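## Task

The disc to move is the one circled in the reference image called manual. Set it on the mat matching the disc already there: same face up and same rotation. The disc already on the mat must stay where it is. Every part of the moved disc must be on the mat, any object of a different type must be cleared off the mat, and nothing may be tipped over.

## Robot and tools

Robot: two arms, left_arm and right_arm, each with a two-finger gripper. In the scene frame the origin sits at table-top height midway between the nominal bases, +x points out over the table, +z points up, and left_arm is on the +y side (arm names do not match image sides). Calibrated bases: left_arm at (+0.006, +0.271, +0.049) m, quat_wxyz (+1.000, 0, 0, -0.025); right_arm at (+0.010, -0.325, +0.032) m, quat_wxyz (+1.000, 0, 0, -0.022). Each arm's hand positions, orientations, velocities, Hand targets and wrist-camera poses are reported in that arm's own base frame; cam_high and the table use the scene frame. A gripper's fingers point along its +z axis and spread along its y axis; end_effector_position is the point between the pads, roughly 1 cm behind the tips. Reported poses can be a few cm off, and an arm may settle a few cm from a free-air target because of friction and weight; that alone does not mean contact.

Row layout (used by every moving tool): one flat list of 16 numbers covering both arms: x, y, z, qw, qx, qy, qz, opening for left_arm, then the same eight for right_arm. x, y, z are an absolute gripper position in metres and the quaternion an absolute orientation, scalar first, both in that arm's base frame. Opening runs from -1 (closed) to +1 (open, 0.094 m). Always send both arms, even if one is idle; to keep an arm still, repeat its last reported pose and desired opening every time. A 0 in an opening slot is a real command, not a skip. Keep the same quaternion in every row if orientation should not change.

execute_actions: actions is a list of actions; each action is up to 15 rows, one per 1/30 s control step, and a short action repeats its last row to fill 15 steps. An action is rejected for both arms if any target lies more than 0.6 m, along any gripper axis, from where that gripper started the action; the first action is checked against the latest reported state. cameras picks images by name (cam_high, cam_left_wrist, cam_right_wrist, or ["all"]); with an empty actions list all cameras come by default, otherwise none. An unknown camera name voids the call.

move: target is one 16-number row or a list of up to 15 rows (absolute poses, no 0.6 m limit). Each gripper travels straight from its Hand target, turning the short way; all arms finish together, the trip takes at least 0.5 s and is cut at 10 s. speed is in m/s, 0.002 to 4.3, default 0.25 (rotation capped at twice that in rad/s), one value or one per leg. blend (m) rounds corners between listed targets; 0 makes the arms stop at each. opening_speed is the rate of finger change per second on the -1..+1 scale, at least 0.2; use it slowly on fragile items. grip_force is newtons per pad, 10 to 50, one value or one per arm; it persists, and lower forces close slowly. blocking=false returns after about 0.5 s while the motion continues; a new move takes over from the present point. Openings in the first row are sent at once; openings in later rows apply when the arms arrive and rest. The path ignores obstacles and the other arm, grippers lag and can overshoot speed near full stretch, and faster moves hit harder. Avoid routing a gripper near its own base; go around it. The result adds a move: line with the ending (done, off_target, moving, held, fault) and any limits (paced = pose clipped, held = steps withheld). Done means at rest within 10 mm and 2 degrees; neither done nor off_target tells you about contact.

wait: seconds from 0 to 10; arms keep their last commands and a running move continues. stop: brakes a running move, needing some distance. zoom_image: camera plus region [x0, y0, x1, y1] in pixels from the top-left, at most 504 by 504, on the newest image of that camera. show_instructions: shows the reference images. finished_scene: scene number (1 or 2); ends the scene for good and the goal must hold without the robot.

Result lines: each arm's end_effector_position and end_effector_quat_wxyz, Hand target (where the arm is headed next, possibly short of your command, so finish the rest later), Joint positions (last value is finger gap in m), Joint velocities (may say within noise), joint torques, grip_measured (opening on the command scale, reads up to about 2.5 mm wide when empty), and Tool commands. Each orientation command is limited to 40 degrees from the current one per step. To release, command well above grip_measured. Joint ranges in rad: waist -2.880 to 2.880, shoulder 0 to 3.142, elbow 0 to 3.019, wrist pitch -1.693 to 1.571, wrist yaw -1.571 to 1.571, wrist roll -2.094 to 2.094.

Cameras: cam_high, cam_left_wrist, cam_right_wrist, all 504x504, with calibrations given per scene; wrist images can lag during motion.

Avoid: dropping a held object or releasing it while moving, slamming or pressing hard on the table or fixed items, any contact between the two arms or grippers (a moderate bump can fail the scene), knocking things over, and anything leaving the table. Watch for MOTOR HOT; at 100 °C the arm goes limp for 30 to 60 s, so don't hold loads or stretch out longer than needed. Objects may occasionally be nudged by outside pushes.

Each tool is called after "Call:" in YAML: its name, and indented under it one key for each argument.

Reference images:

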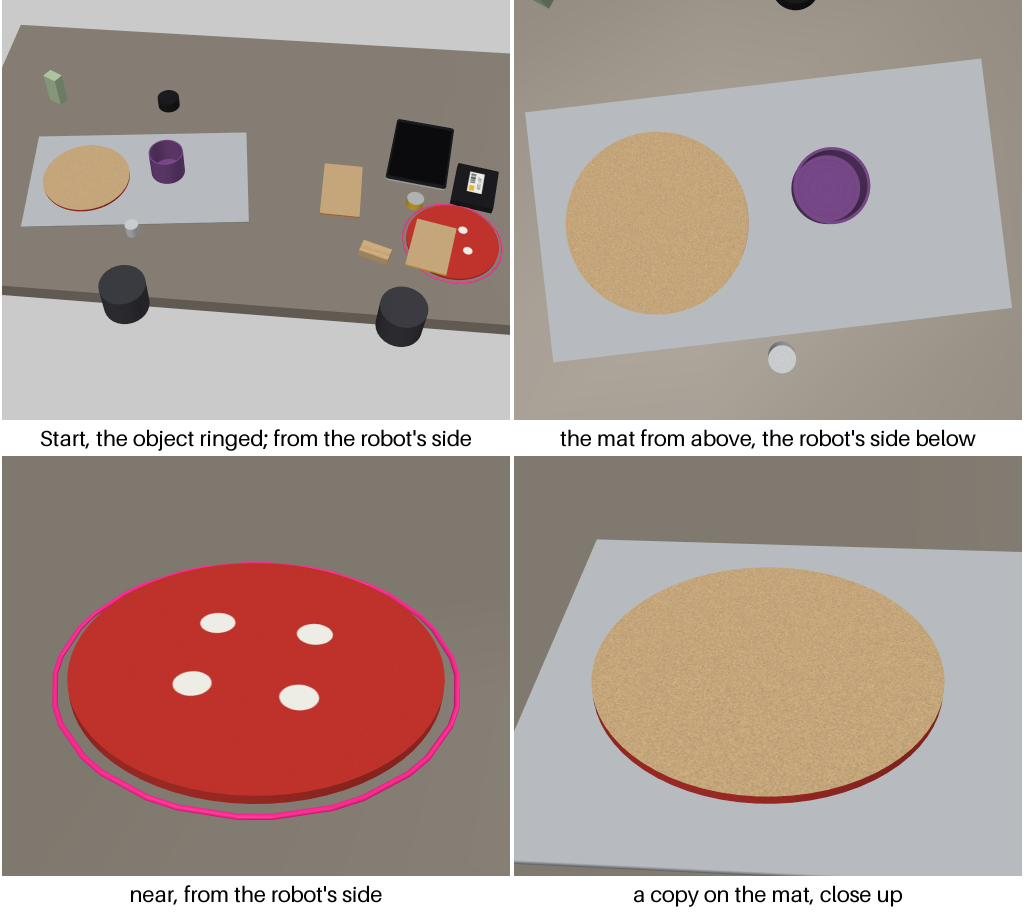

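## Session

Call:
execute_actions:
  actions: []
  cameras: ["all"]

Call:
show_instructions:

Call:
zoom_image:
  camera: "cam_high"
  region: [60, 90, 310, 300]

Call:
zoom_image:
  camera: "cam_high"
  region: [250, 90, 500, 300]

Scene clock: 0.00 s.
left_arm: end_effector_position=(+0.1996, -0.0519, +0.2918) grip_measured=+1.000 end_effector_quat_wxyz=(+0.312, +0.087, +0.943, +0.072) | right_arm: end_effector_position=(+0.3426, +0.4448, +0.1208) grip_measured=+1.000 end_effector_quat_wxyz=(+0.456, -0.141, +0.802, +0.360)
Joint positions: left_arm=[-0.605 0.487 0.825 -1.395 -0.422 -0.309 0.094] | right_arm=[0.946 1.594 0.666 0.595 0.098 0.528 0.094]
Joint velocities: within noise
Joint torques (N m): no reading
Heat: left arm: hottest waist 24 °C; right arm: hottest elbow 22 °C.
Hand target: left_arm +0.2017, -0.0534, +0.3047; +0.325, +0.084, +0.940, +0.065 | right_arm +0.3465, +0.4503, +0.1289; +0.462, -0.139, +0.796, +0.365
Tool commands: left_gripper/opening=+1.0 right_gripper/opening=+1.0
camera_calibration:
cam_left_wrist: T_world_to_cam=[[-0.128694, -0.968799, -0.211817, 0.0402594], [-0.966279, 0.17054, -0.192928, 0.298394], [0.223032, 0.179845, -0.958077, 0.331366], [0, 0, 0, 1]] pos_world=[0.219608, -0.0714796, 0.38357]
cam_right_wrist: T_world_to_cam=[[0.572449, -0.698899, -0.428768, 0.165024], [-0.748345, -0.231633, -0.621551, 0.473255], [0.335085, 0.676673, -0.655616, -0.245163], [0, 0, 0, 1]] pos_world=[0.34184, 0.390852, 0.204177]

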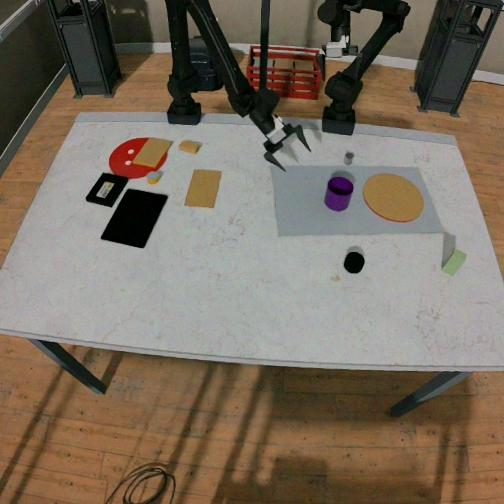

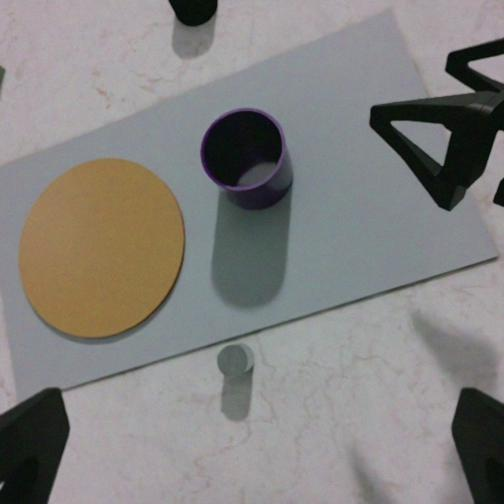

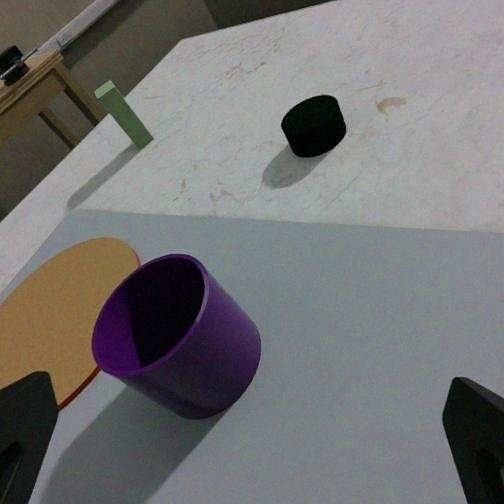

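Reference images for this scene: manual.

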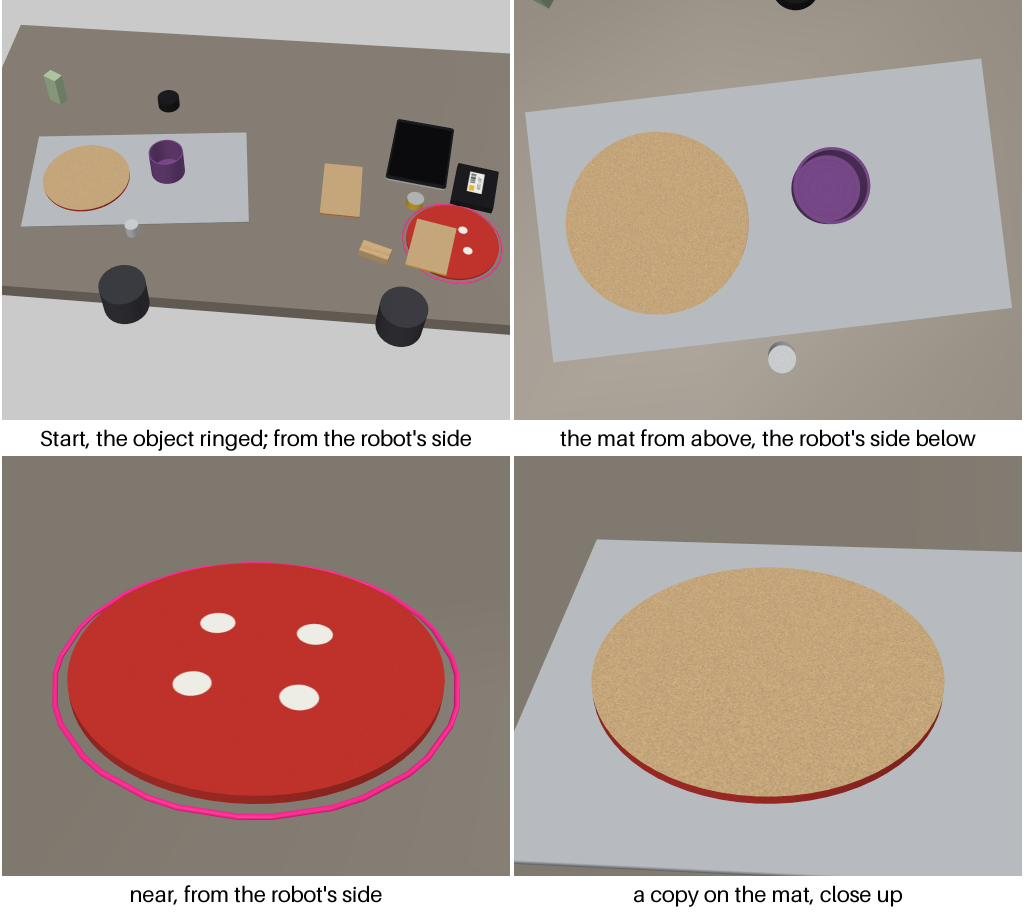

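Scaled by 2.016 from the camera's 504x504 image, which has a finer 720x720 frame.

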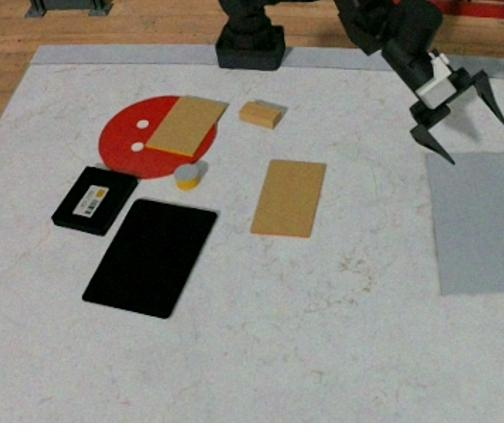

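Scaled by 2.016 from the camera's 504x504 image, which has a finer 720x720 frame.

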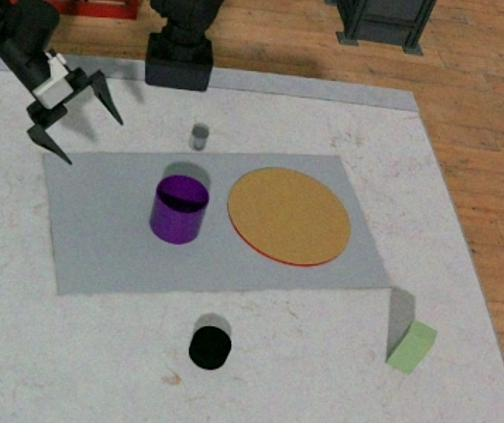

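Call:
move:
  target:
    - [0.2017,-0.0534,0.3047,0.325,0.084,0.94,0.065,1.0,0.36,0.12,0.25,0,0,1,0,0.28]
    - [0.385,-0.055,0.20,0,0,1,0,-0.2,0.262,0.020,0.14,0,0.7518,0.6593,0,0.28]
  speed: 0.45
  blend: [0.08,0]
  cameras: ["all"]

Scene clock: 25.90 s.
left_arm: end_effector_position=(+0.3707, -0.0580, +0.1856) grip_measured=-0.197 end_effector_quat_wxyz=(-0.013, +0.000, +1.000, +0.004) | right_arm: end_effector_position=(+0.2607, +0.0224, +0.1389) grip_measured=+0.281 end_effector_quat_wxyz=(-0.007, +0.743, +0.669, -0.007)
Joint positions: left_arm=[-0.155 1.36 1.144 -1.383 -0.003 -0.156 0.038] | right_arm=[0.086 1.072 0.783 -1.301 -0.002 1.762 0.06]
Joint torques (N m): left_arm=[1.03 -10.58 14.17 -0.43 0.02 0.13] | right_arm=[-2.02 -5.42 6.89 0.36 0.05 0.16]
Heat: left arm: hottest elbow 33 °C; right arm: hottest elbow 25 °C.
Hand target: left_arm +0.3843, -0.0548, +0.1999; +0.000, +0.000, +1.000, +0.000 | right_arm +0.2619, +0.0200, +0.1400; +0.000, +0.752, +0.659, +0.000
Off the commanded pose: left_arm 0.021 m, 2 deg | right_arm 0.003 m, 2 deg.
move: off_target (left_arm); target 2's new opening was sent with left_arm's hand 0.020 m and 2 deg from that target
camera_calibration:
cam_left_wrist: T_world_to_cam=[[-0.0207684, -0.999625, -0.0178359, -0.0438422], [-0.898723, 0.0108501, 0.438382, 0.292892], [-0.438024, 0.025134, -0.898612, 0.417658], [0, 0, 0, 1]] pos_world=[0.445262, -0.0575011, 0.246132]
cam_right_wrist: T_world_to_cam=[[-0.996825, 0.0787401, 0.0118044, 0.254924], [0.0761109, 0.898831, 0.431636, -0.0611996], [0.0233768, 0.431164, -0.901971, 0.200924], [0, 0, 0, 1]] pos_world=[0.254076, -0.0516957, 0.204634]

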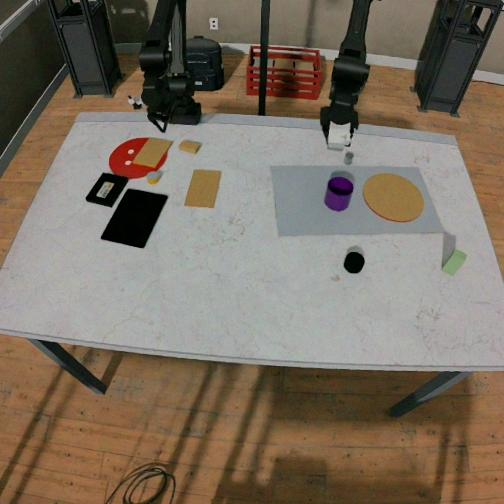

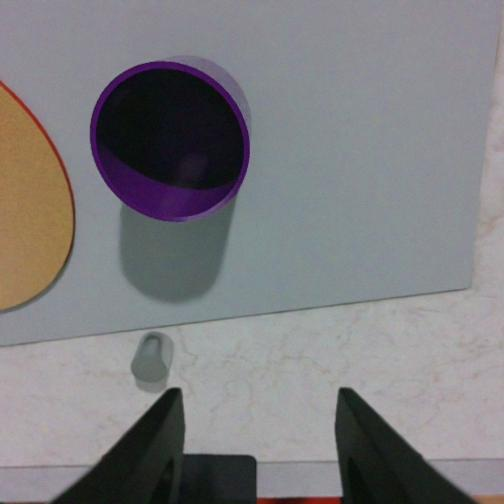

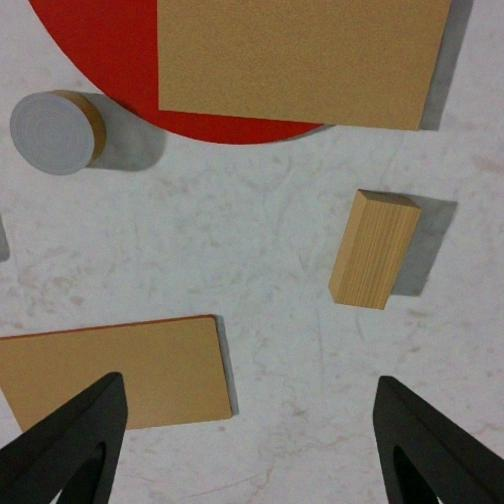

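Call:
move:
  target:
    - [0.418,-0.046,0.085,0,0,1,0,-0.2,0.272,0.008,0.03,0,0.7660,0.6428,0,0.0]
    - [0.418,-0.046,0.085,0,0,1,0,-0.2,0.272,0.008,-0.036,0,0.7660,0.6428,0,0.0]
  speed: [0.3,0.12]
  cameras: ["cam_left_wrist","cam_right_wrist"]

Scene clock: 32.10 s.
left_arm: end_effector_position=(+0.4082, -0.0505, +0.0815) grip_measured=-0.198 end_effector_quat_wxyz=(-0.012, -0.001, +1.000, +0.003) | right_arm: end_effector_position=(+0.2732, +0.0113, -0.0226) grip_measured=+0.001 end_effector_quat_wxyz=(+0.004, +0.758, +0.652, +0.006)
Joint positions: left_arm=[-0.123 1.548 1.053 -1.1 -0.002 -0.124 0.038] | right_arm=[0.042 1.392 0.531 -0.696 -0.001 1.763 0.047]
Joint torques (N m): left_arm=[0.97 -12.86 10.18 0.55 0.02 0.13] | right_arm=[-2.49 -2.61 4.27 1.42 0.02 0.11]
Heat: left arm: hottest elbow 34 °C; right arm: hottest elbow 25 °C.
Hand target: left_arm +0.4178, -0.0460, +0.0851; +0.000, +0.000, +1.000, +0.000 | right_arm +0.2712, +0.0080, -0.0349; +0.000, +0.766, +0.643, +0.000
Off the commanded pose: left_arm 0.011 m, 1 deg | right_arm 0.014 m, 2 deg.
move: off_target (left_arm, right_arm)
camera_calibration:
cam_left_wrist: T_world_to_cam=[[-0.0199285, -0.999669, -0.0162809, -0.0378565], [-0.9001, 0.0108501, 0.435549, 0.37286], [-0.435228, 0.0233343, -0.900018, 0.339155], [0, 0, 0, 1]] pos_world=[0.482466, -0.0498035, 0.14223]
cam_right_wrist: T_world_to_cam=[[-0.992185, 0.123074, -0.0205277, 0.26766], [0.101969, 0.894609, 0.43506, 0.0106862], [0.0719087, 0.429567, -0.900167, 0.046526], [0, 0, 0, 1]] pos_world=[0.261133, -0.0624879, 0.0427265]
Images, in order (width x height): cam_left_wrist 504x504, cam_right_wrist 504x504.

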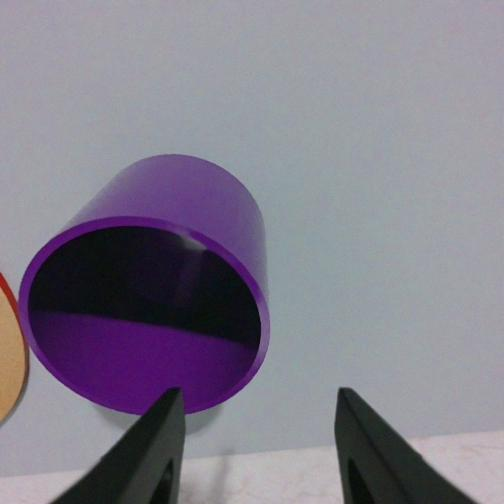

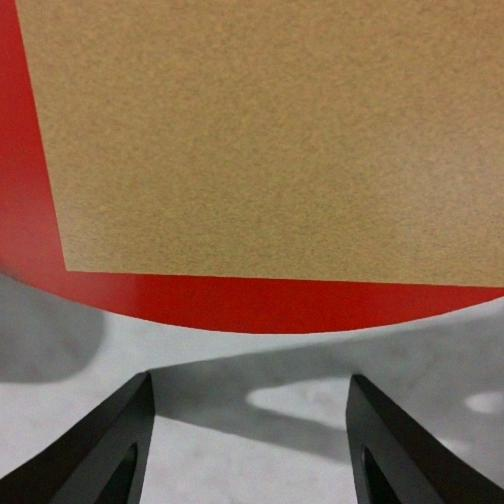

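Call:
move:
  target:
    - [0.417,-0.046,0.05,0,0,1,0,-0.2,0.241,-0.089,-0.036,0,0.7660,0.6428,0,0.0]
    - [0.416,-0.046,0.018,0,0,1,0,-0.98,0.240,-0.257,-0.036,0,0.7660,0.6428,0,0.0]
  speed: 0.16
  blend: [0.03,0]
  opening_speed: 1.5
  cameras: ["all"]

Scene clock: 36.60 s.
left_arm: end_effector_position=(+0.4133, -0.0513, +0.0226) grip_measured=-0.907 end_effector_quat_wxyz=(+0.001, +0.000, +1.000, +0.000) | right_arm: end_effector_position=(+0.2440, -0.2465, -0.0220) grip_measured=+0.001 end_effector_quat_wxyz=(+0.011, +0.769, +0.639, +0.007)
Joint positions: left_arm=[-0.123 1.635 0.977 -0.912 0 -0.122 0.004] | right_arm=[-0.795 1.56 0.722 -0.709 -0.012 0.959 0.047]
Joint torques (N m): left_arm=[0.91 -12.51 8.18 0.5 -0.05 0.11] | right_arm=[-3.14 -4.48 6.48 0.58 0.4 -0.41]
Heat: left arm: hottest elbow 33 °C; right arm: hottest elbow 25 °C.
Hand target: left_arm +0.4159, -0.0460, +0.0180; +0.000, +0.000, +1.000, +0.000 | right_arm +0.2395, -0.2561, -0.0353; +0.000, +0.766, +0.643, +0.000
Off the commanded pose: left_arm 0.008 m, 0 deg | right_arm 0.018 m, 2 deg.
move: off_target (right_arm)
camera_calibration:
cam_left_wrist: T_world_to_cam=[[-0.0210611, -0.999713, -0.0114577, -0.0392814], [-0.910564, 0.0144483, 0.413115, 0.408188], [-0.412831, 0.0191336, -0.910607, 0.279149], [0, 0, 0, 1]] pos_world=[0.486095, -0.0505088, 0.0851159]
cam_right_wrist: T_world_to_cam=[[-0.987073, 0.15675, -0.0334026, 0.277182], [0.127544, 0.894478, 0.428533, 0.237535], [0.0970506, 0.418733, -0.902908, 0.151039], [0, 0, 0, 1]] pos_world=[0.228644, -0.319164, 0.0438411]

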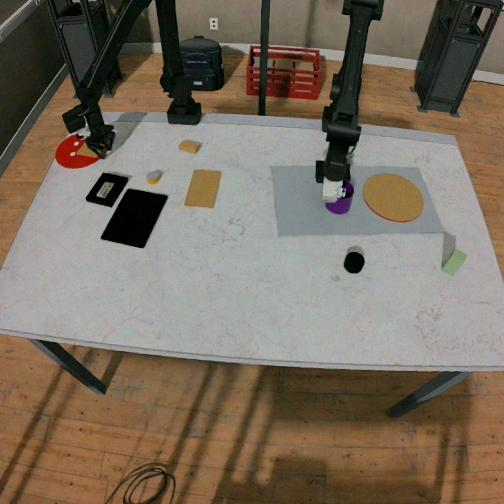

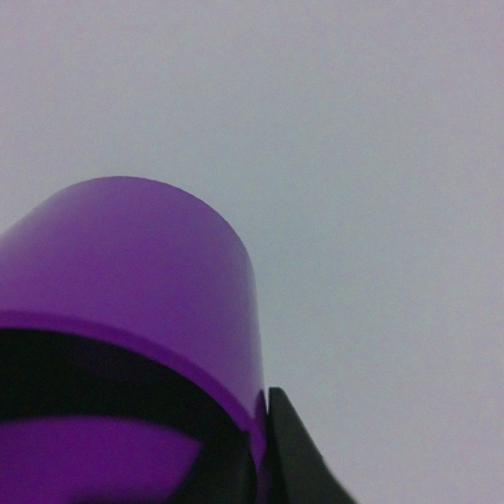

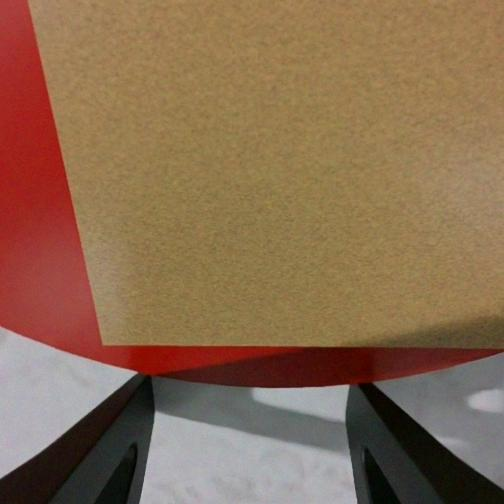

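Call:
move:
  target:
    - [0.420,-0.048,0.15,0,0,1,0,-0.98,0.242,-0.240,0.07,0,0.7660,0.6428,0,0.3]
    - [0.680,-0.196,0.14,0,0,1,0,-0.98,0.180,-0.384,0.03,0,0.7564,0.6541,0,0.5]
    - [0.680,-0.196,0.055,0,0,1,0,-0.98,0.180,-0.384,-0.029,0,0.7564,0.6541,0,0.5]
    - [0.680,-0.196,0.045,0,0,1,0,-0.98,0.202,-0.220,-0.029,0,0.7564,0.6541,0,0.5]
  speed: [0.25,0.35,0.14,0.15]
  blend: [0.03,0.015,0,0]
  cameras: ["all"]

Scene clock: 45.80 s.
left_arm: end_effector_position=(+0.6768, -0.1887, +0.0441) grip_measured=-0.909 end_effector_quat_wxyz=(-0.008, +0.003, +1.000, +0.001) | right_arm: end_effector_position=(+0.2064, -0.2357, -0.0177) grip_measured=+0.499 end_effector_quat_wxyz=(+0.017, +0.753, +0.657, -0.005)
Joint positions: left_arm=[-0.271 2.325 2.146 -1.408 0.003 -0.264 0.004] | right_arm=[-0.845 1.465 0.627 -0.698 0.01 0.862 0.07]
Joint torques (N m): left_arm=[-1.03 -23.71 10.76 0.5 -0.16 -0.14] | right_arm=[0.03 -5.89 2.92 0.24 -0.37 0.21]
Heat: left arm: hottest elbow 34 °C; right arm: hottest elbow 26 °C.
Hand target: left_arm +0.6799, -0.1961, +0.0452; +0.000, +0.000, +1.000, +0.000 | right_arm +0.2014, -0.2202, -0.0283; +0.000, +0.756, +0.654, +0.000
Off the commanded pose: left_arm 0.008 m, 1 deg | right_arm 0.020 m, 2 deg.
move: off_target (right_arm); blend cut to 0 m at target 2; target 2's new opening was sent with right_arm's hand 0.020 m and 2 deg from that target
camera_calibration:
cam_left_wrist: T_world_to_cam=[[-0.0277585, -0.999537, -0.0124278, -0.166168], [-0.903141, 0.0197488, 0.428891, 0.636468], [-0.428447, 0.0231294, -0.903271, 0.42121], [0, 0, 0, 1]] pos_world=[0.750673, -0.188403, 0.105426]
cam_right_wrist: T_world_to_cam=[[-0.993682, 0.109053, -0.0265341, 0.22878], [0.0890578, 0.910008, 0.404913, 0.242107], [0.0683032, 0.399991, -0.91397, 0.155429], [0, 0, 0, 1]] pos_world=[0.195157, -0.307439, 0.0500953]

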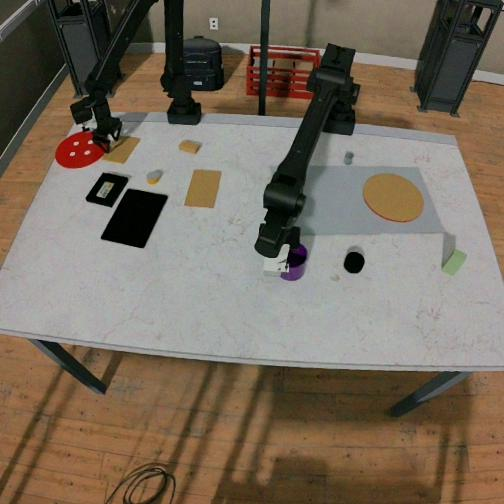

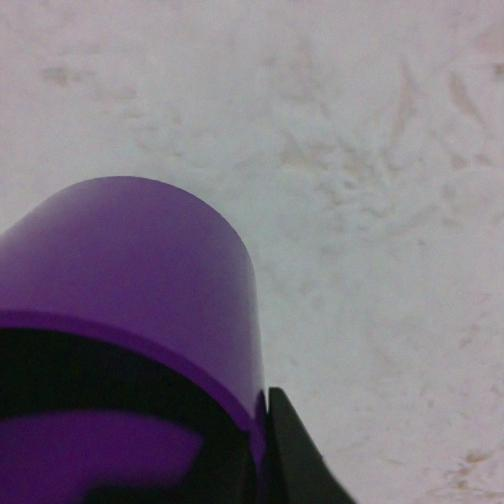

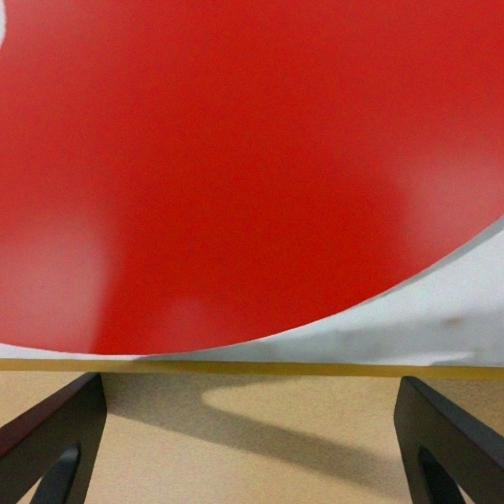

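Call:
move:
  target:
    - [0.680,-0.196,0.022,0,0,1,0,-0.98,0.206,-0.234,0.01,0,0.7564,0.6541,0,0.5]
    - [0.680,-0.196,0.022,0,0,1,0,-0.1,0.206,-0.234,0.02,0,0.7564,0.6541,0,0.3]
    - [0.680,-0.196,0.14,0,0,1,0,-0.1,0.083,-0.354,0.05,0,0.0366,0.9993,0,0.2]
    - [0.60,-0.05,0.26,0,-0.1,0.995,0,-0.1,0.083,-0.354,-0.036,0,0.0366,0.9993,0,0.2]
  speed: [0.06,0.1,0.5,0.25]
  blend: [0,0,0.02,0]
  opening_speed: 2.0
  cameras: ["all"]

Scene clock: 56.93 s.
left_arm: end_effector_position=(+0.6026, -0.0514, +0.2539) grip_measured=-0.102 end_effector_quat_wxyz=(+0.004, -0.096, +0.995, -0.001) | right_arm: end_effector_position=(+0.0866, -0.3551, -0.0218) grip_measured=+0.201 end_effector_quat_wxyz=(+0.001, +0.040, +0.999, -0.007)
Joint positions: left_arm=[-0.084 1.944 2.059 -1.677 0.001 -0.277 0.042] | right_arm=[-1.329 1.605 0.78 -0.732 0.002 -1.25 0.056]
Joint torques (N m): left_arm=[-0.03 -20.95 10.52 -0.35 -0.1 -0.04] | right_arm=[-2.2 -6.83 4.55 1.13 -0.26 -0.21]
Heat: left arm: hottest elbow 34 °C; right arm: hottest elbow 26 °C.
Hand target: left_arm +0.5998, -0.0500, +0.2598; +0.005, -0.100, +0.995, -0.001 | right_arm +0.0829, -0.3534, -0.0354; +0.000, +0.037, +0.999, +0.000
Off the commanded pose: left_arm 0.007 m, 1 deg | right_arm 0.015 m, 1 deg.
joint sent to its limit (left arm) — joint 4 (wrist pitch), lower limit. The joint targets still meet the commanded pose.
move: off_target (right_arm); blend cut to 0 m at target 3; target 2's new opening was sent with right_arm's hand 0.021 m and 2 deg from that target; target 3's new opening was sent with right_arm's hand 0.017 m and 1 deg from that target
camera_calibration:
cam_left_wrist: T_world_to_cam=[[0.171529, -0.985144, -0.00835701, -0.148751], [-0.899136, -0.16001, 0.40737, 0.470598], [-0.402655, -0.0623619, -0.913225, 0.558311], [0, 0, 0, 1]] pos_world=[0.673454, -0.0364236, 0.316913]
cam_right_wrist: T_world_to_cam=[[-0.053106, -0.998564, 0.00708261, -0.351433], [-0.901279, 0.0509837, 0.430229, 0.144338], [-0.429972, 0.0164643, -0.902692, 0.11482], [0, 0, 0, 1]] pos_world=[0.160795, -0.360177, 0.0440376]

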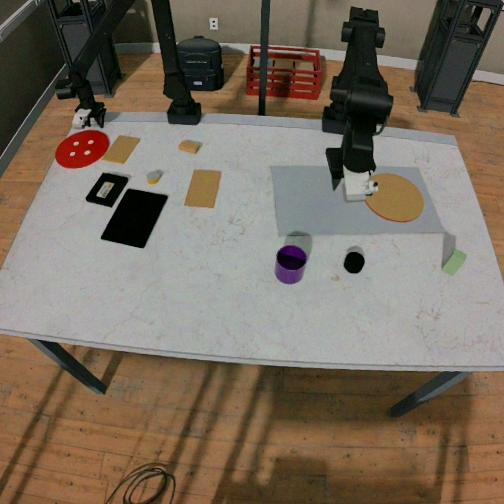

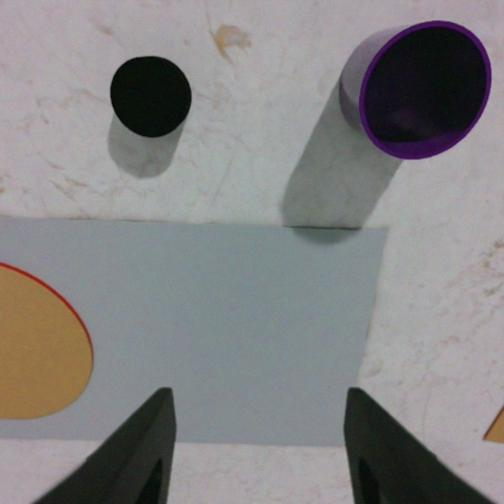

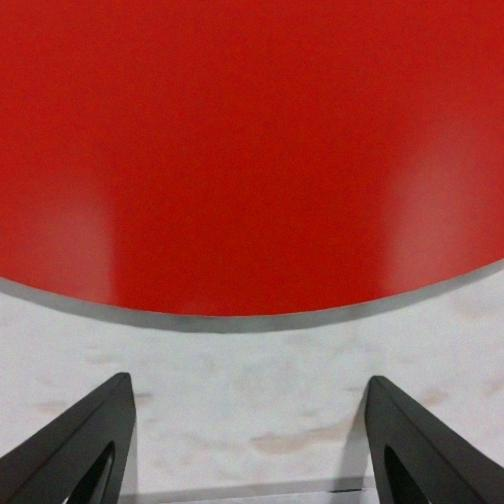

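Call:
move:
  target:
    - [0.42,0.22,0.30,0,-0.2588,0.9659,0,0,0.300,-0.3690,-0.034,0,0.0366,0.9993,0,0.2]
    - [0.06,0.45,0.32,0,-0.6088,0.7934,0,0,0.519,-0.3835,-0.030,0,0.0366,0.9993,0,0.2]
  speed: 0.28
  blend: [0.04,0]
  cameras: ["cam_high","cam_right_wrist"]

Call:
zoom_image:
  camera: "cam_high"
  region: [0, 100, 250, 300]

Scene clock: 61.53 s.
left_arm: end_effector_position=(+0.0591, +0.4400, +0.3059) grip_measured=-0.002 end_effector_quat_wxyz=(-0.001, -0.615, +0.789, +0.001) | right_arm: end_effector_position=(+0.5066, -0.3840, -0.0170) grip_measured=+0.201 end_effector_quat_wxyz=(+0.002, +0.032, +0.999, -0.004)
Joint positions: left_arm=[1.437 1.503 1.611 -1.678 -0.002 0.114 0.047] | right_arm=[-0.647 2.175 1.706 -1.094 0.003 -0.582 0.056]
Joint torques (N m): left_arm=[-0.09 -12.86 14.63 -0.34 0.04 0.15] | right_arm=[-0.73 -16.15 10.02 -0.17 -0.28 0.15]
Heat: left arm: hottest elbow 34 °C; right arm: hottest elbow 27 °C.
Hand target: left_arm +0.0599, +0.4493, +0.3194; +0.010, -0.609, +0.793, +0.010 | right_arm +0.5184, -0.3830, -0.0299; +0.000, +0.037, +0.999, +0.000
Off the commanded pose: left_arm 0.017 m, 1 deg | right_arm 0.018 m, 1 deg.
joint sent to its limit (left arm) — joint 4 (wrist pitch), lower limit. The joint targets still meet the commanded pose.
move: off_target (left_arm, right_arm)
camera_calibration:
cam_right_wrist: T_world_to_cam=[[-0.0385684, -0.999256, 0.000273324, -0.365685], [-0.903123, 0.034975, 0.427956, 0.517031], [-0.427647, 0.0162587, -0.9038, 0.29897], [0, 0, 0, 1]] pos_world=[0.580692, -0.388357, 0.0490431]
Images, in order (width x height): cam_high 504x504, cam_right_wrist 504x504.

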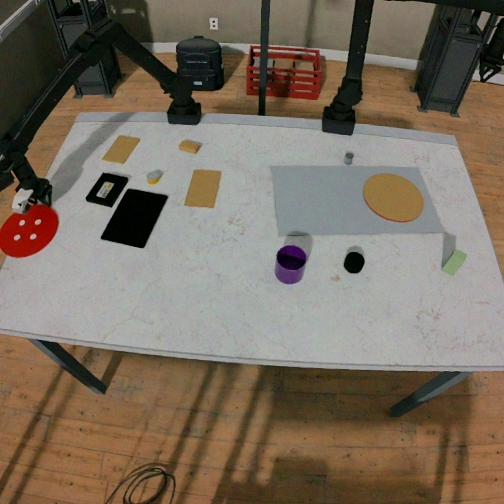

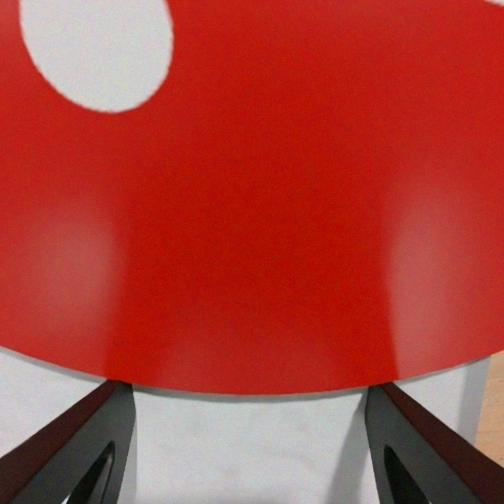

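Scaled by 2.016 from the camera's 504x504 image, which has a finer 720x720 frame.

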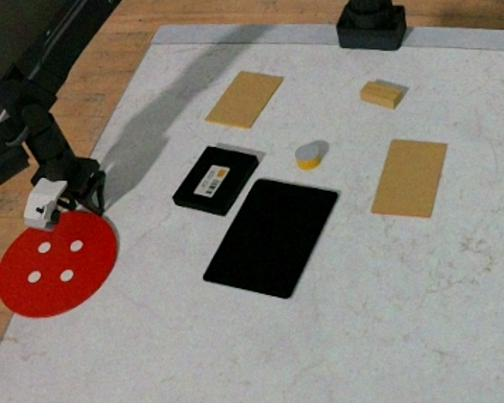

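Call:
zoom_image:
  camera: "cam_right_wrist"
  region: [380, 320, 504, 504]

Scaled by 2.739 from the camera's 504x504 image, which has a finer 720x720 frame.

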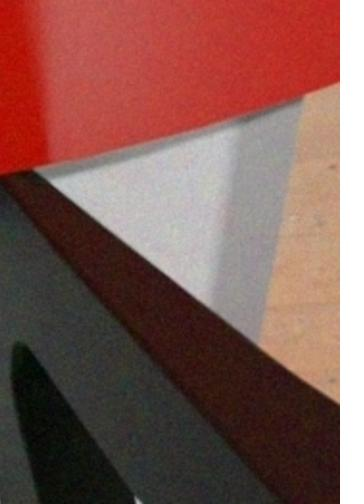

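Call:
move:
  target:
    - [0.06,0.45,0.32,0,-0.6088,0.7934,0,0,0.49,-0.40,0.12,0.3100,0.3214,0.8831,0.1446,0.28]
    - [0.06,0.45,0.32,0,-0.6088,0.7934,0,0,0.462,-0.508,0.09,0.3594,0.5329,0.6351,0.4284,0.28]
    - [0.06,0.45,0.32,0,-0.6088,0.7934,0,0,0.462,-0.495,0.02,0.3594,0.5329,0.6351,0.4284,0.28]
  speed: [0.4,0.4,0.2]
  blend: [0.03,0.02,0]
  cameras: ["cam_high","cam_right_wrist"]

Scene clock: 68.70 s.
left_arm: end_effector_position=(+0.0591, +0.4400, +0.3059) grip_measured=-0.002 end_effector_quat_wxyz=(-0.001, -0.614, +0.789, +0.001) | right_arm: end_effector_position=(+0.4591, -0.4965, +0.0272) grip_measured=+0.279 end_effector_quat_wxyz=(+0.363, +0.529, +0.638, +0.426)
Joint positions: left_arm=[1.437 1.503 1.611 -1.678 -0.002 0.114 0.047] | right_arm=[-1.05 2.135 1.367 -0.103 -1.059 0.755 0.06]
Joint torques (N m): left_arm=[-0.09 -12.86 14.63 -0.32 0.05 0.13] | right_arm=[-0.79 -17.38 6.38 1.89 -0.47 0.02]
Heat: left arm: hottest elbow 37 °C; right arm: hottest elbow 28 °C.
Hand target: left_arm +0.0599, +0.4493, +0.3194; +0.010, -0.609, +0.793, +0.010 | right_arm +0.4618, -0.4950, +0.0201; +0.359, +0.533, +0.635, +0.428
Off the commanded pose: left_arm 0.017 m, 1 deg | right_arm 0.008 m, 1 deg.
joint sent to its limit (left arm) — joint 4 (wrist pitch), lower limit. The joint targets still meet the commanded pose.
move: off_target (left_arm)
camera_calibration:
cam_right_wrist: T_world_to_cam=[[-0.355383, -0.10227, -0.929109, 0.136047], [-0.564443, 0.815783, 0.126103, 0.69955], [0.745055, 0.569244, -0.347641, 0.0413501], [0, 0, 0, 1]] pos_world=[0.412397, -0.580305, 0.0525626]
Images, in order (width x height): cam_high 504x504, cam_right_wrist 504x504.

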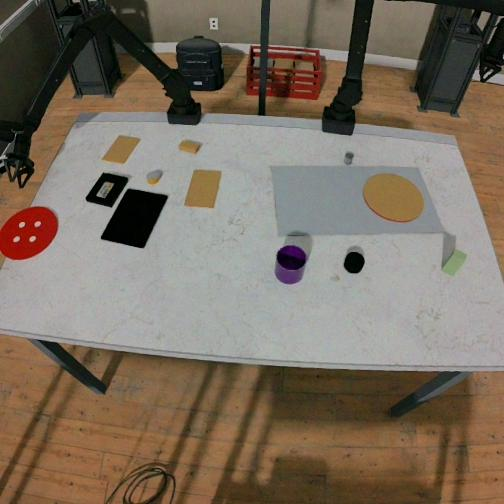

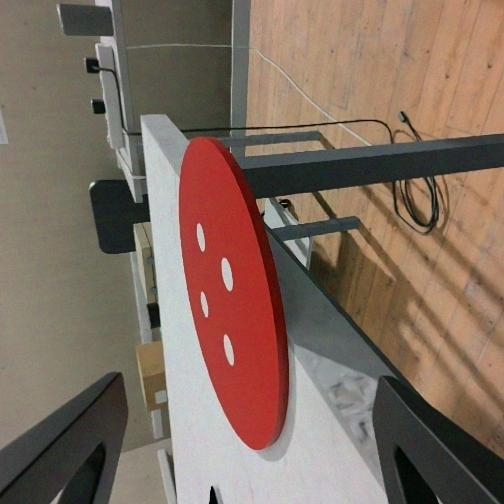

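Call:
zoom_image:
  camera: "cam_right_wrist"
  region: [140, 200, 440, 500]

Scaled by 1.680 from the camera's 504x504 image, which has a finer 720x720 frame.

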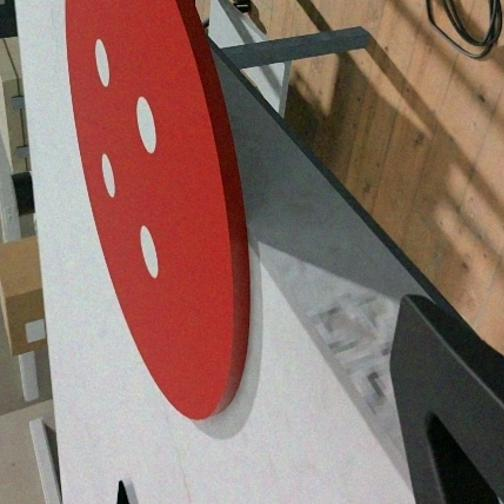

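Call:
move:
  target:
    - [0.06,0.45,0.32,0,-0.6088,0.7934,0,0,0.462,-0.496,-0.024,0.3594,0.5329,0.6351,0.4284,0.28]
    - [0.06,0.45,0.32,0,-0.6088,0.7934,0,0,0.564,-0.4735,-0.024,0.3594,0.5329,0.6351,0.4284,0.28]
  speed: [0.2,0.12]
  blend: [0.01,0]
  cameras: ["cam_high","cam_right_wrist"]

Scene clock: 74.03 s.
left_arm: end_effector_position=(+0.0591, +0.4400, +0.3059) grip_measured=-0.002 end_effector_quat_wxyz=(-0.001, -0.614, +0.789, +0.001) | right_arm: end_effector_position=(+0.5519, -0.4655, -0.0234) grip_measured=+0.279 end_effector_quat_wxyz=(+0.351, +0.537, +0.637, +0.427)
Joint positions: left_arm=[1.437 1.503 1.611 -1.678 -0.002 0.114 0.047] | right_arm=[-0.897 2.276 1.447 0.1 -0.949 0.957 0.06]
Joint torques (N m): left_arm=[-0.09 -12.86 14.63 -0.31 0.04 0.13] | right_arm=[-0.73 -17.85 9.18 2.03 -0.38 0.09]
Heat: left arm: hottest elbow 39 °C; right arm: hottest elbow 28 °C.
Hand target: left_arm +0.0599, +0.4493, +0.3194; +0.010, -0.609, +0.793, +0.010 | right_arm +0.5634, -0.4729, -0.0236; +0.359, +0.533, +0.635, +0.428
Off the commanded pose: left_arm 0.017 m, 1 deg | right_arm 0.015 m, 1 deg.
joint sent to its limit (left arm) — joint 4 (wrist pitch), lower limit. The joint targets still meet the commanded pose.
move: off_target (left_arm, right_arm)
camera_calibration:
cam_right_wrist: T_world_to_cam=[[-0.372126, -0.0820717, -0.924547, 0.143941], [-0.561156, 0.813321, 0.153664, 0.730688], [0.739342, 0.575997, -0.348713, -0.0566886], [0, 0, 0, 1]] pos_world=[0.505506, -0.549818, 0.00103098]
Images, in order (width x height): cam_high 504x504, cam_right_wrist 504x504.

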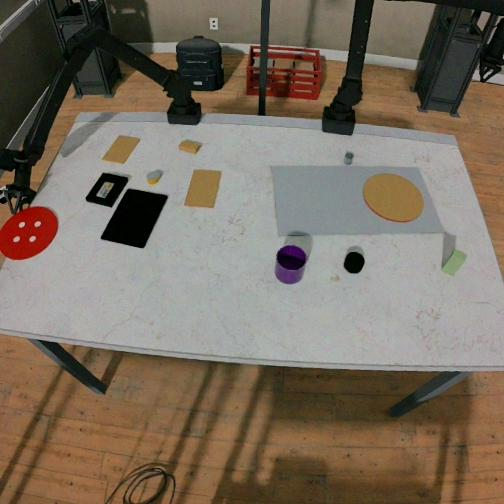

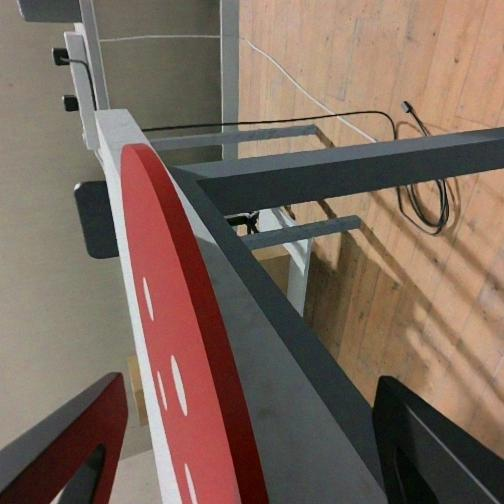

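Call:
move:
  target:
    - [0.06,0.45,0.32,0,-0.6088,0.7934,0,0,0.567,-0.479,-0.010,0.3594,0.5329,0.6351,0.4284,0.28]
    - [0.06,0.45,0.32,0,-0.6088,0.7934,0,0,0.567,-0.479,-0.010,0.3594,0.5329,0.6351,0.4284,-0.95]
  speed: 0.1
  opening_speed: 0.7
  cameras: ["cam_right_wrist"]

Scene clock: 77.93 s.
left_arm: end_effector_position=(+0.0591, +0.4400, +0.3059) grip_measured=-0.002 end_effector_quat_wxyz=(-0.001, -0.614, +0.789, +0.001) | right_arm: end_effector_position=(+0.5597, -0.4737, -0.0103) grip_measured=-0.834 end_effector_quat_wxyz=(+0.360, +0.528, +0.638, +0.429)
Joint positions: left_arm=[1.437 1.503 1.611 -1.678 -0.002 0.114 0.047] | right_arm=[-0.897 2.276 1.481 0.091 -0.958 0.959 0.008]
Joint torques (N m): left_arm=[-0.03 -12.86 14.63 -0.32 0.04 0.13] | right_arm=[-1.14 -19.31 8.55 0.92 -0.06 0.01]
Heat: left arm: hottest elbow 40 °C; right arm: hottest elbow 28 °C.
Hand target: left_arm +0.0599, +0.4493, +0.3194; +0.010, -0.609, +0.793, +0.010 | right_arm +0.5668, -0.4788, -0.0097; +0.360, +0.533, +0.635, +0.428
Off the commanded pose: left_arm 0.017 m, 1 deg | right_arm 0.009 m, 1 deg.
joint sent to its limit (left arm) — joint 4 (wrist pitch), lower limit. The joint targets still meet the commanded pose.
move: off_target (left_arm); target 2's new opening was sent with right_arm's hand 0.014 m and 0 deg from that target
camera_calibration:
cam_right_wrist: T_world_to_cam=[[-0.353224, -0.0972171, -0.930474, 0.14042], [-0.569021, 0.81179, 0.131193, 0.743112], [0.742595, 0.5758, -0.342062, -0.0550259], [0, 0, 0, 1]] pos_world=[0.513308, -0.557916, 0.0143435]
Images, in order (width x height): cam_right_wrist 504x504.

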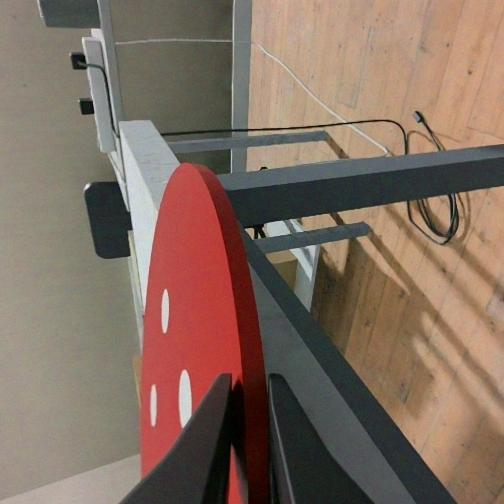

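Call:
move:
  target: [0.06,0.45,0.32,0,-0.6088,0.7934,0,0,0.56,-0.45,0.20,0.3594,0.5329,0.6351,0.4284,-0.95]
  speed: 0.2
  cameras: ["cam_high","cam_right_wrist"]

Call:
zoom_image:
  camera: "cam_high"
  region: [0, 80, 200, 280]

Scene clock: 80.97 s.
left_arm: end_effector_position=(+0.0591, +0.4400, +0.3059) grip_measured=-0.002 end_effector_quat_wxyz=(-0.001, -0.614, +0.789, +0.001) | right_arm: end_effector_position=(+0.5483, -0.4488, +0.1676) grip_measured=-0.896 end_effector_quat_wxyz=(+0.347, +0.544, +0.637, +0.422)
Joint positions: left_arm=[1.437 1.503 1.611 -1.678 -0.002 0.114 0.047] | right_arm=[-0.883 1.938 1.47 -0.266 -0.924 0.966 0.005]
Joint torques (N m): left_arm=[-0.03 -12.86 14.63 -0.31 0.04 0.13] | right_arm=[-0.09 -19.66 11.07 1.09 -0.76 0.18]
Heat: left arm: hottest elbow 41 °C; right arm: hottest elbow 28 °C.
Hand target: left_arm +0.0599, +0.4493, +0.3194; +0.010, -0.609, +0.793, +0.010 | right_arm +0.5591, -0.4490, +0.1999; +0.359, +0.533, +0.635, +0.428
Off the commanded pose: left_arm 0.017 m, 1 deg | right_arm 0.034 m, 2 deg.
joint sent to its limit (left arm) — joint 4 (wrist pitch), lower limit. The joint targets still meet the commanded pose.
move: off_target (left_arm, right_arm)
camera_calibration:
cam_right_wrist: T_world_to_cam=[[-0.388966, -0.0769034, -0.918037, 0.331114], [-0.552312, 0.81703, 0.165569, 0.680507], [0.737331, 0.571443, -0.360272, 0.00399272], [0, 0, 0, 1]] pos_world=[0.5017, -0.532813, 0.192743]
Images, in order (width x height): cam_high 504x504, cam_right_wrist 504x504.

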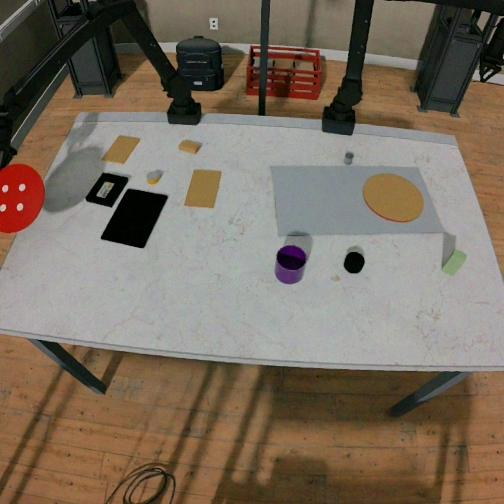

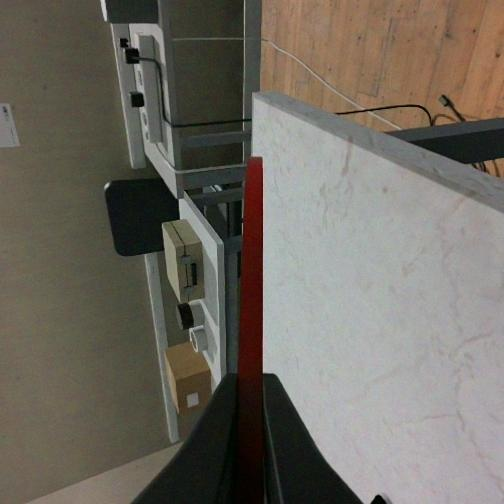

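Scaled by 2.520 from the camera's 504x504 image, which has a finer 720x720 frame.

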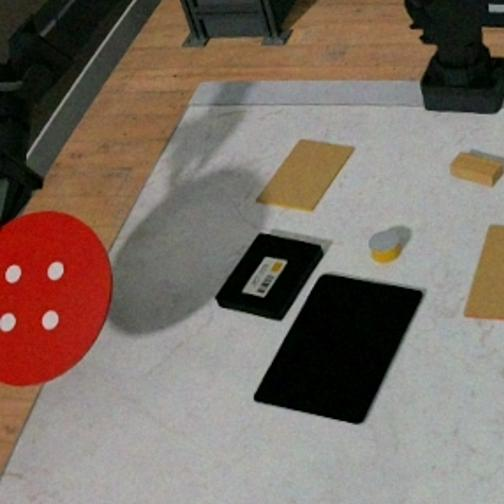

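Call:
move:
  target:
    - [0.06,0.45,0.32,0,-0.6088,0.7934,0,0,0.52,-0.30,0.36,0.4843,0.2145,0.8007,0.2796,-0.95]
    - [0.06,0.45,0.32,0,-0.6088,0.7934,0,0,0.48,-0.05,0.38,0.5470,-0.2463,0.7813,0.1725,-0.95]
    - [0.06,0.45,0.32,0,-0.6088,0.7934,0,0,0.37,0.32,0.34,0.6177,-0.7390,0.2583,-0.0733,-0.95]
    - [0.06,0.45,0.32,0,-0.6088,0.7934,0,0,0.278,0.530,0.20,0.6177,-0.7390,0.2583,-0.0733,-0.95]
  speed: 0.45
  blend: [0.08,0.08,0.06,0]
  cameras: ["cam_high","cam_right_wrist"]

Call:
zoom_image:
  camera: "cam_high"
  region: [230, 90, 480, 290]

Scene clock: 89.73 s.
left_arm: end_effector_position=(+0.0591, +0.4400, +0.3059) grip_measured=-0.002 end_effector_quat_wxyz=(-0.001, -0.614, +0.789, +0.001) | right_arm: end_effector_position=(+0.2641, +0.5079, +0.1565) grip_measured=-0.896 end_effector_quat_wxyz=(-0.576, +0.770, -0.268, +0.065)
Joint positions: left_arm=[1.437 1.503 1.611 -1.678 -0.002 0.114 0.047] | right_arm=[1.079 1.524 0.725 0.464 -0.042 -1.363 0.005]
Joint torques (N m): left_arm=[-0.09 -12.86 14.64 -0.34 0.04 0.13] | right_arm=[-1.49 -10.34 11.52 3.71 0.01 0.05]
Heat: left arm: hottest elbow 43 °C; right arm: hottest elbow 30 °C.
Hand target: left_arm +0.0599, +0.4493, +0.3194; +0.010, -0.609, +0.793, +0.010 | right_arm +0.2761, +0.5266, +0.2005; -0.618, +0.739, -0.258, +0.073
Off the commanded pose: left_arm 0.017 m, 1 deg | right_arm 0.051 m, 6 deg.
joint sent to its limit (left arm) — joint 4 (wrist pitch), lower limit. The joint targets still meet the commanded pose.
move: off_target (left_arm, right_arm)
camera_calibration:
cam_right_wrist: T_world_to_cam=[[0.318481, 0.212369, 0.923834, -0.338192], [0.596806, -0.802102, -0.0213559, 0.291861], [0.736473, 0.558151, -0.382197, -0.326758], [0, 0, 0, 1]] pos_world=[0.174171, 0.488304, 0.19378]
Images, in order (width x height): cam_high 504x504, cam_right_wrist 504x504.

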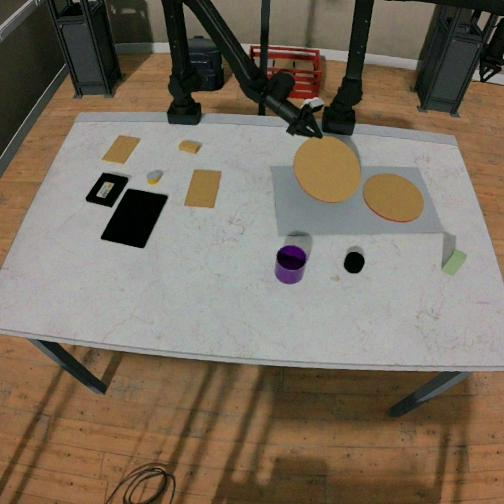

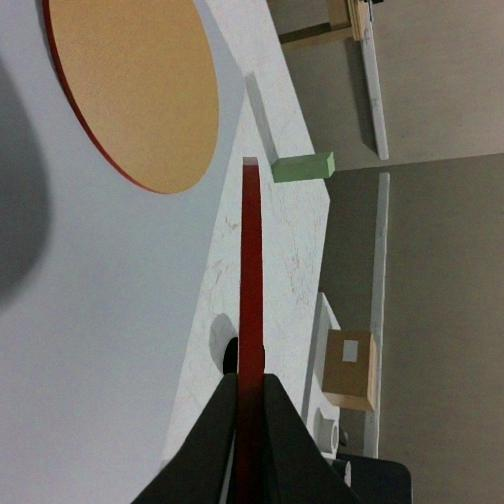

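Scaled by 2.016 from the camera's 504x504 image, which has a finer 720x720 frame.

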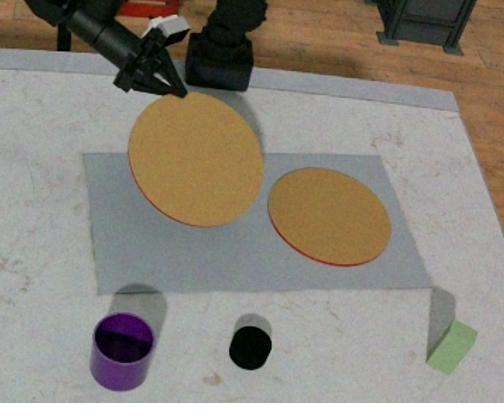

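Call:
move:
  target: [0.06,0.45,0.32,0,-0.6088,0.7934,0,0,0.2855,0.5405,0.115,0.6579,-0.7064,0.2480,-0.0814,-0.95]
  speed: 0.2
  cameras: ["cam_high"]

Call:
zoom_image:
  camera: "cam_high"
  region: [260, 110, 460, 250]

Scene clock: 92.80 s.
left_arm: end_effector_position=(+0.0591, +0.4400, +0.3059) grip_measured=-0.002 end_effector_quat_wxyz=(-0.001, -0.614, +0.789, +0.001) | right_arm: end_effector_position=(+0.2775, +0.5311, +0.0904) grip_measured=-0.896 end_effector_quat_wxyz=(-0.630, +0.730, -0.255, +0.075)
Joint positions: left_arm=[1.437 1.503 1.611 -1.678 -0.002 0.114 0.047] | right_arm=[1.079 1.827 0.725 0.906 -0.037 -1.361 0.005]
Joint torques (N m): left_arm=[-0.09 -12.92 14.63 -0.31 0.05 0.13] | right_arm=[-1.96 -13.1 6.52 3.74 -0.03 0.06]
Heat: left arm: hottest elbow 43 °C; right arm: hottest elbow 31 °C.
Hand target: left_arm +0.0599, +0.4493, +0.3194; +0.010, -0.609, +0.793, +0.010 | right_arm +0.2849, +0.5396, +0.1151; -0.658, +0.707, -0.248, +0.081
Off the commanded pose: left_arm 0.017 m, 1 deg | right_arm 0.028 m, 4 deg.
joint sent to its limit (left arm) — joint 4 (wrist pitch), lower limit. The joint targets still meet the commanded pose.
move: off_target (left_arm, right_arm)
Images, in order (width x height): cam_high 504x504.

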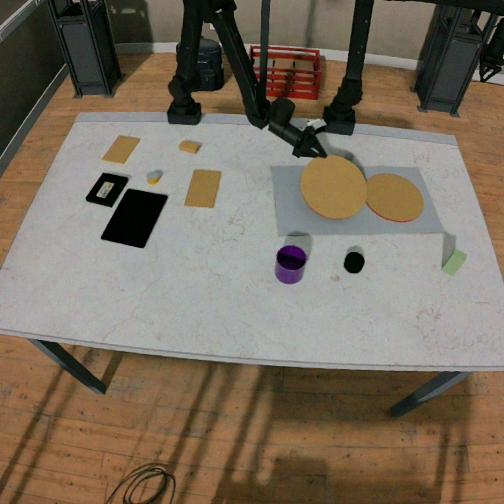

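Scaled by 2.520 from the camera's 504x504 image, which has a finer 720x720 frame.

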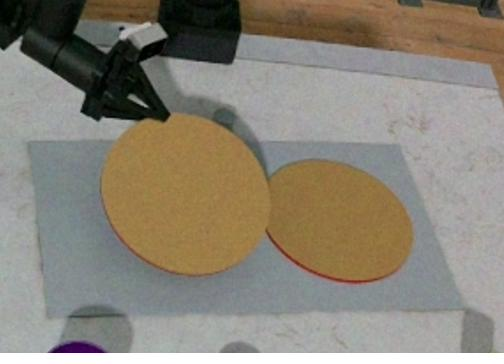

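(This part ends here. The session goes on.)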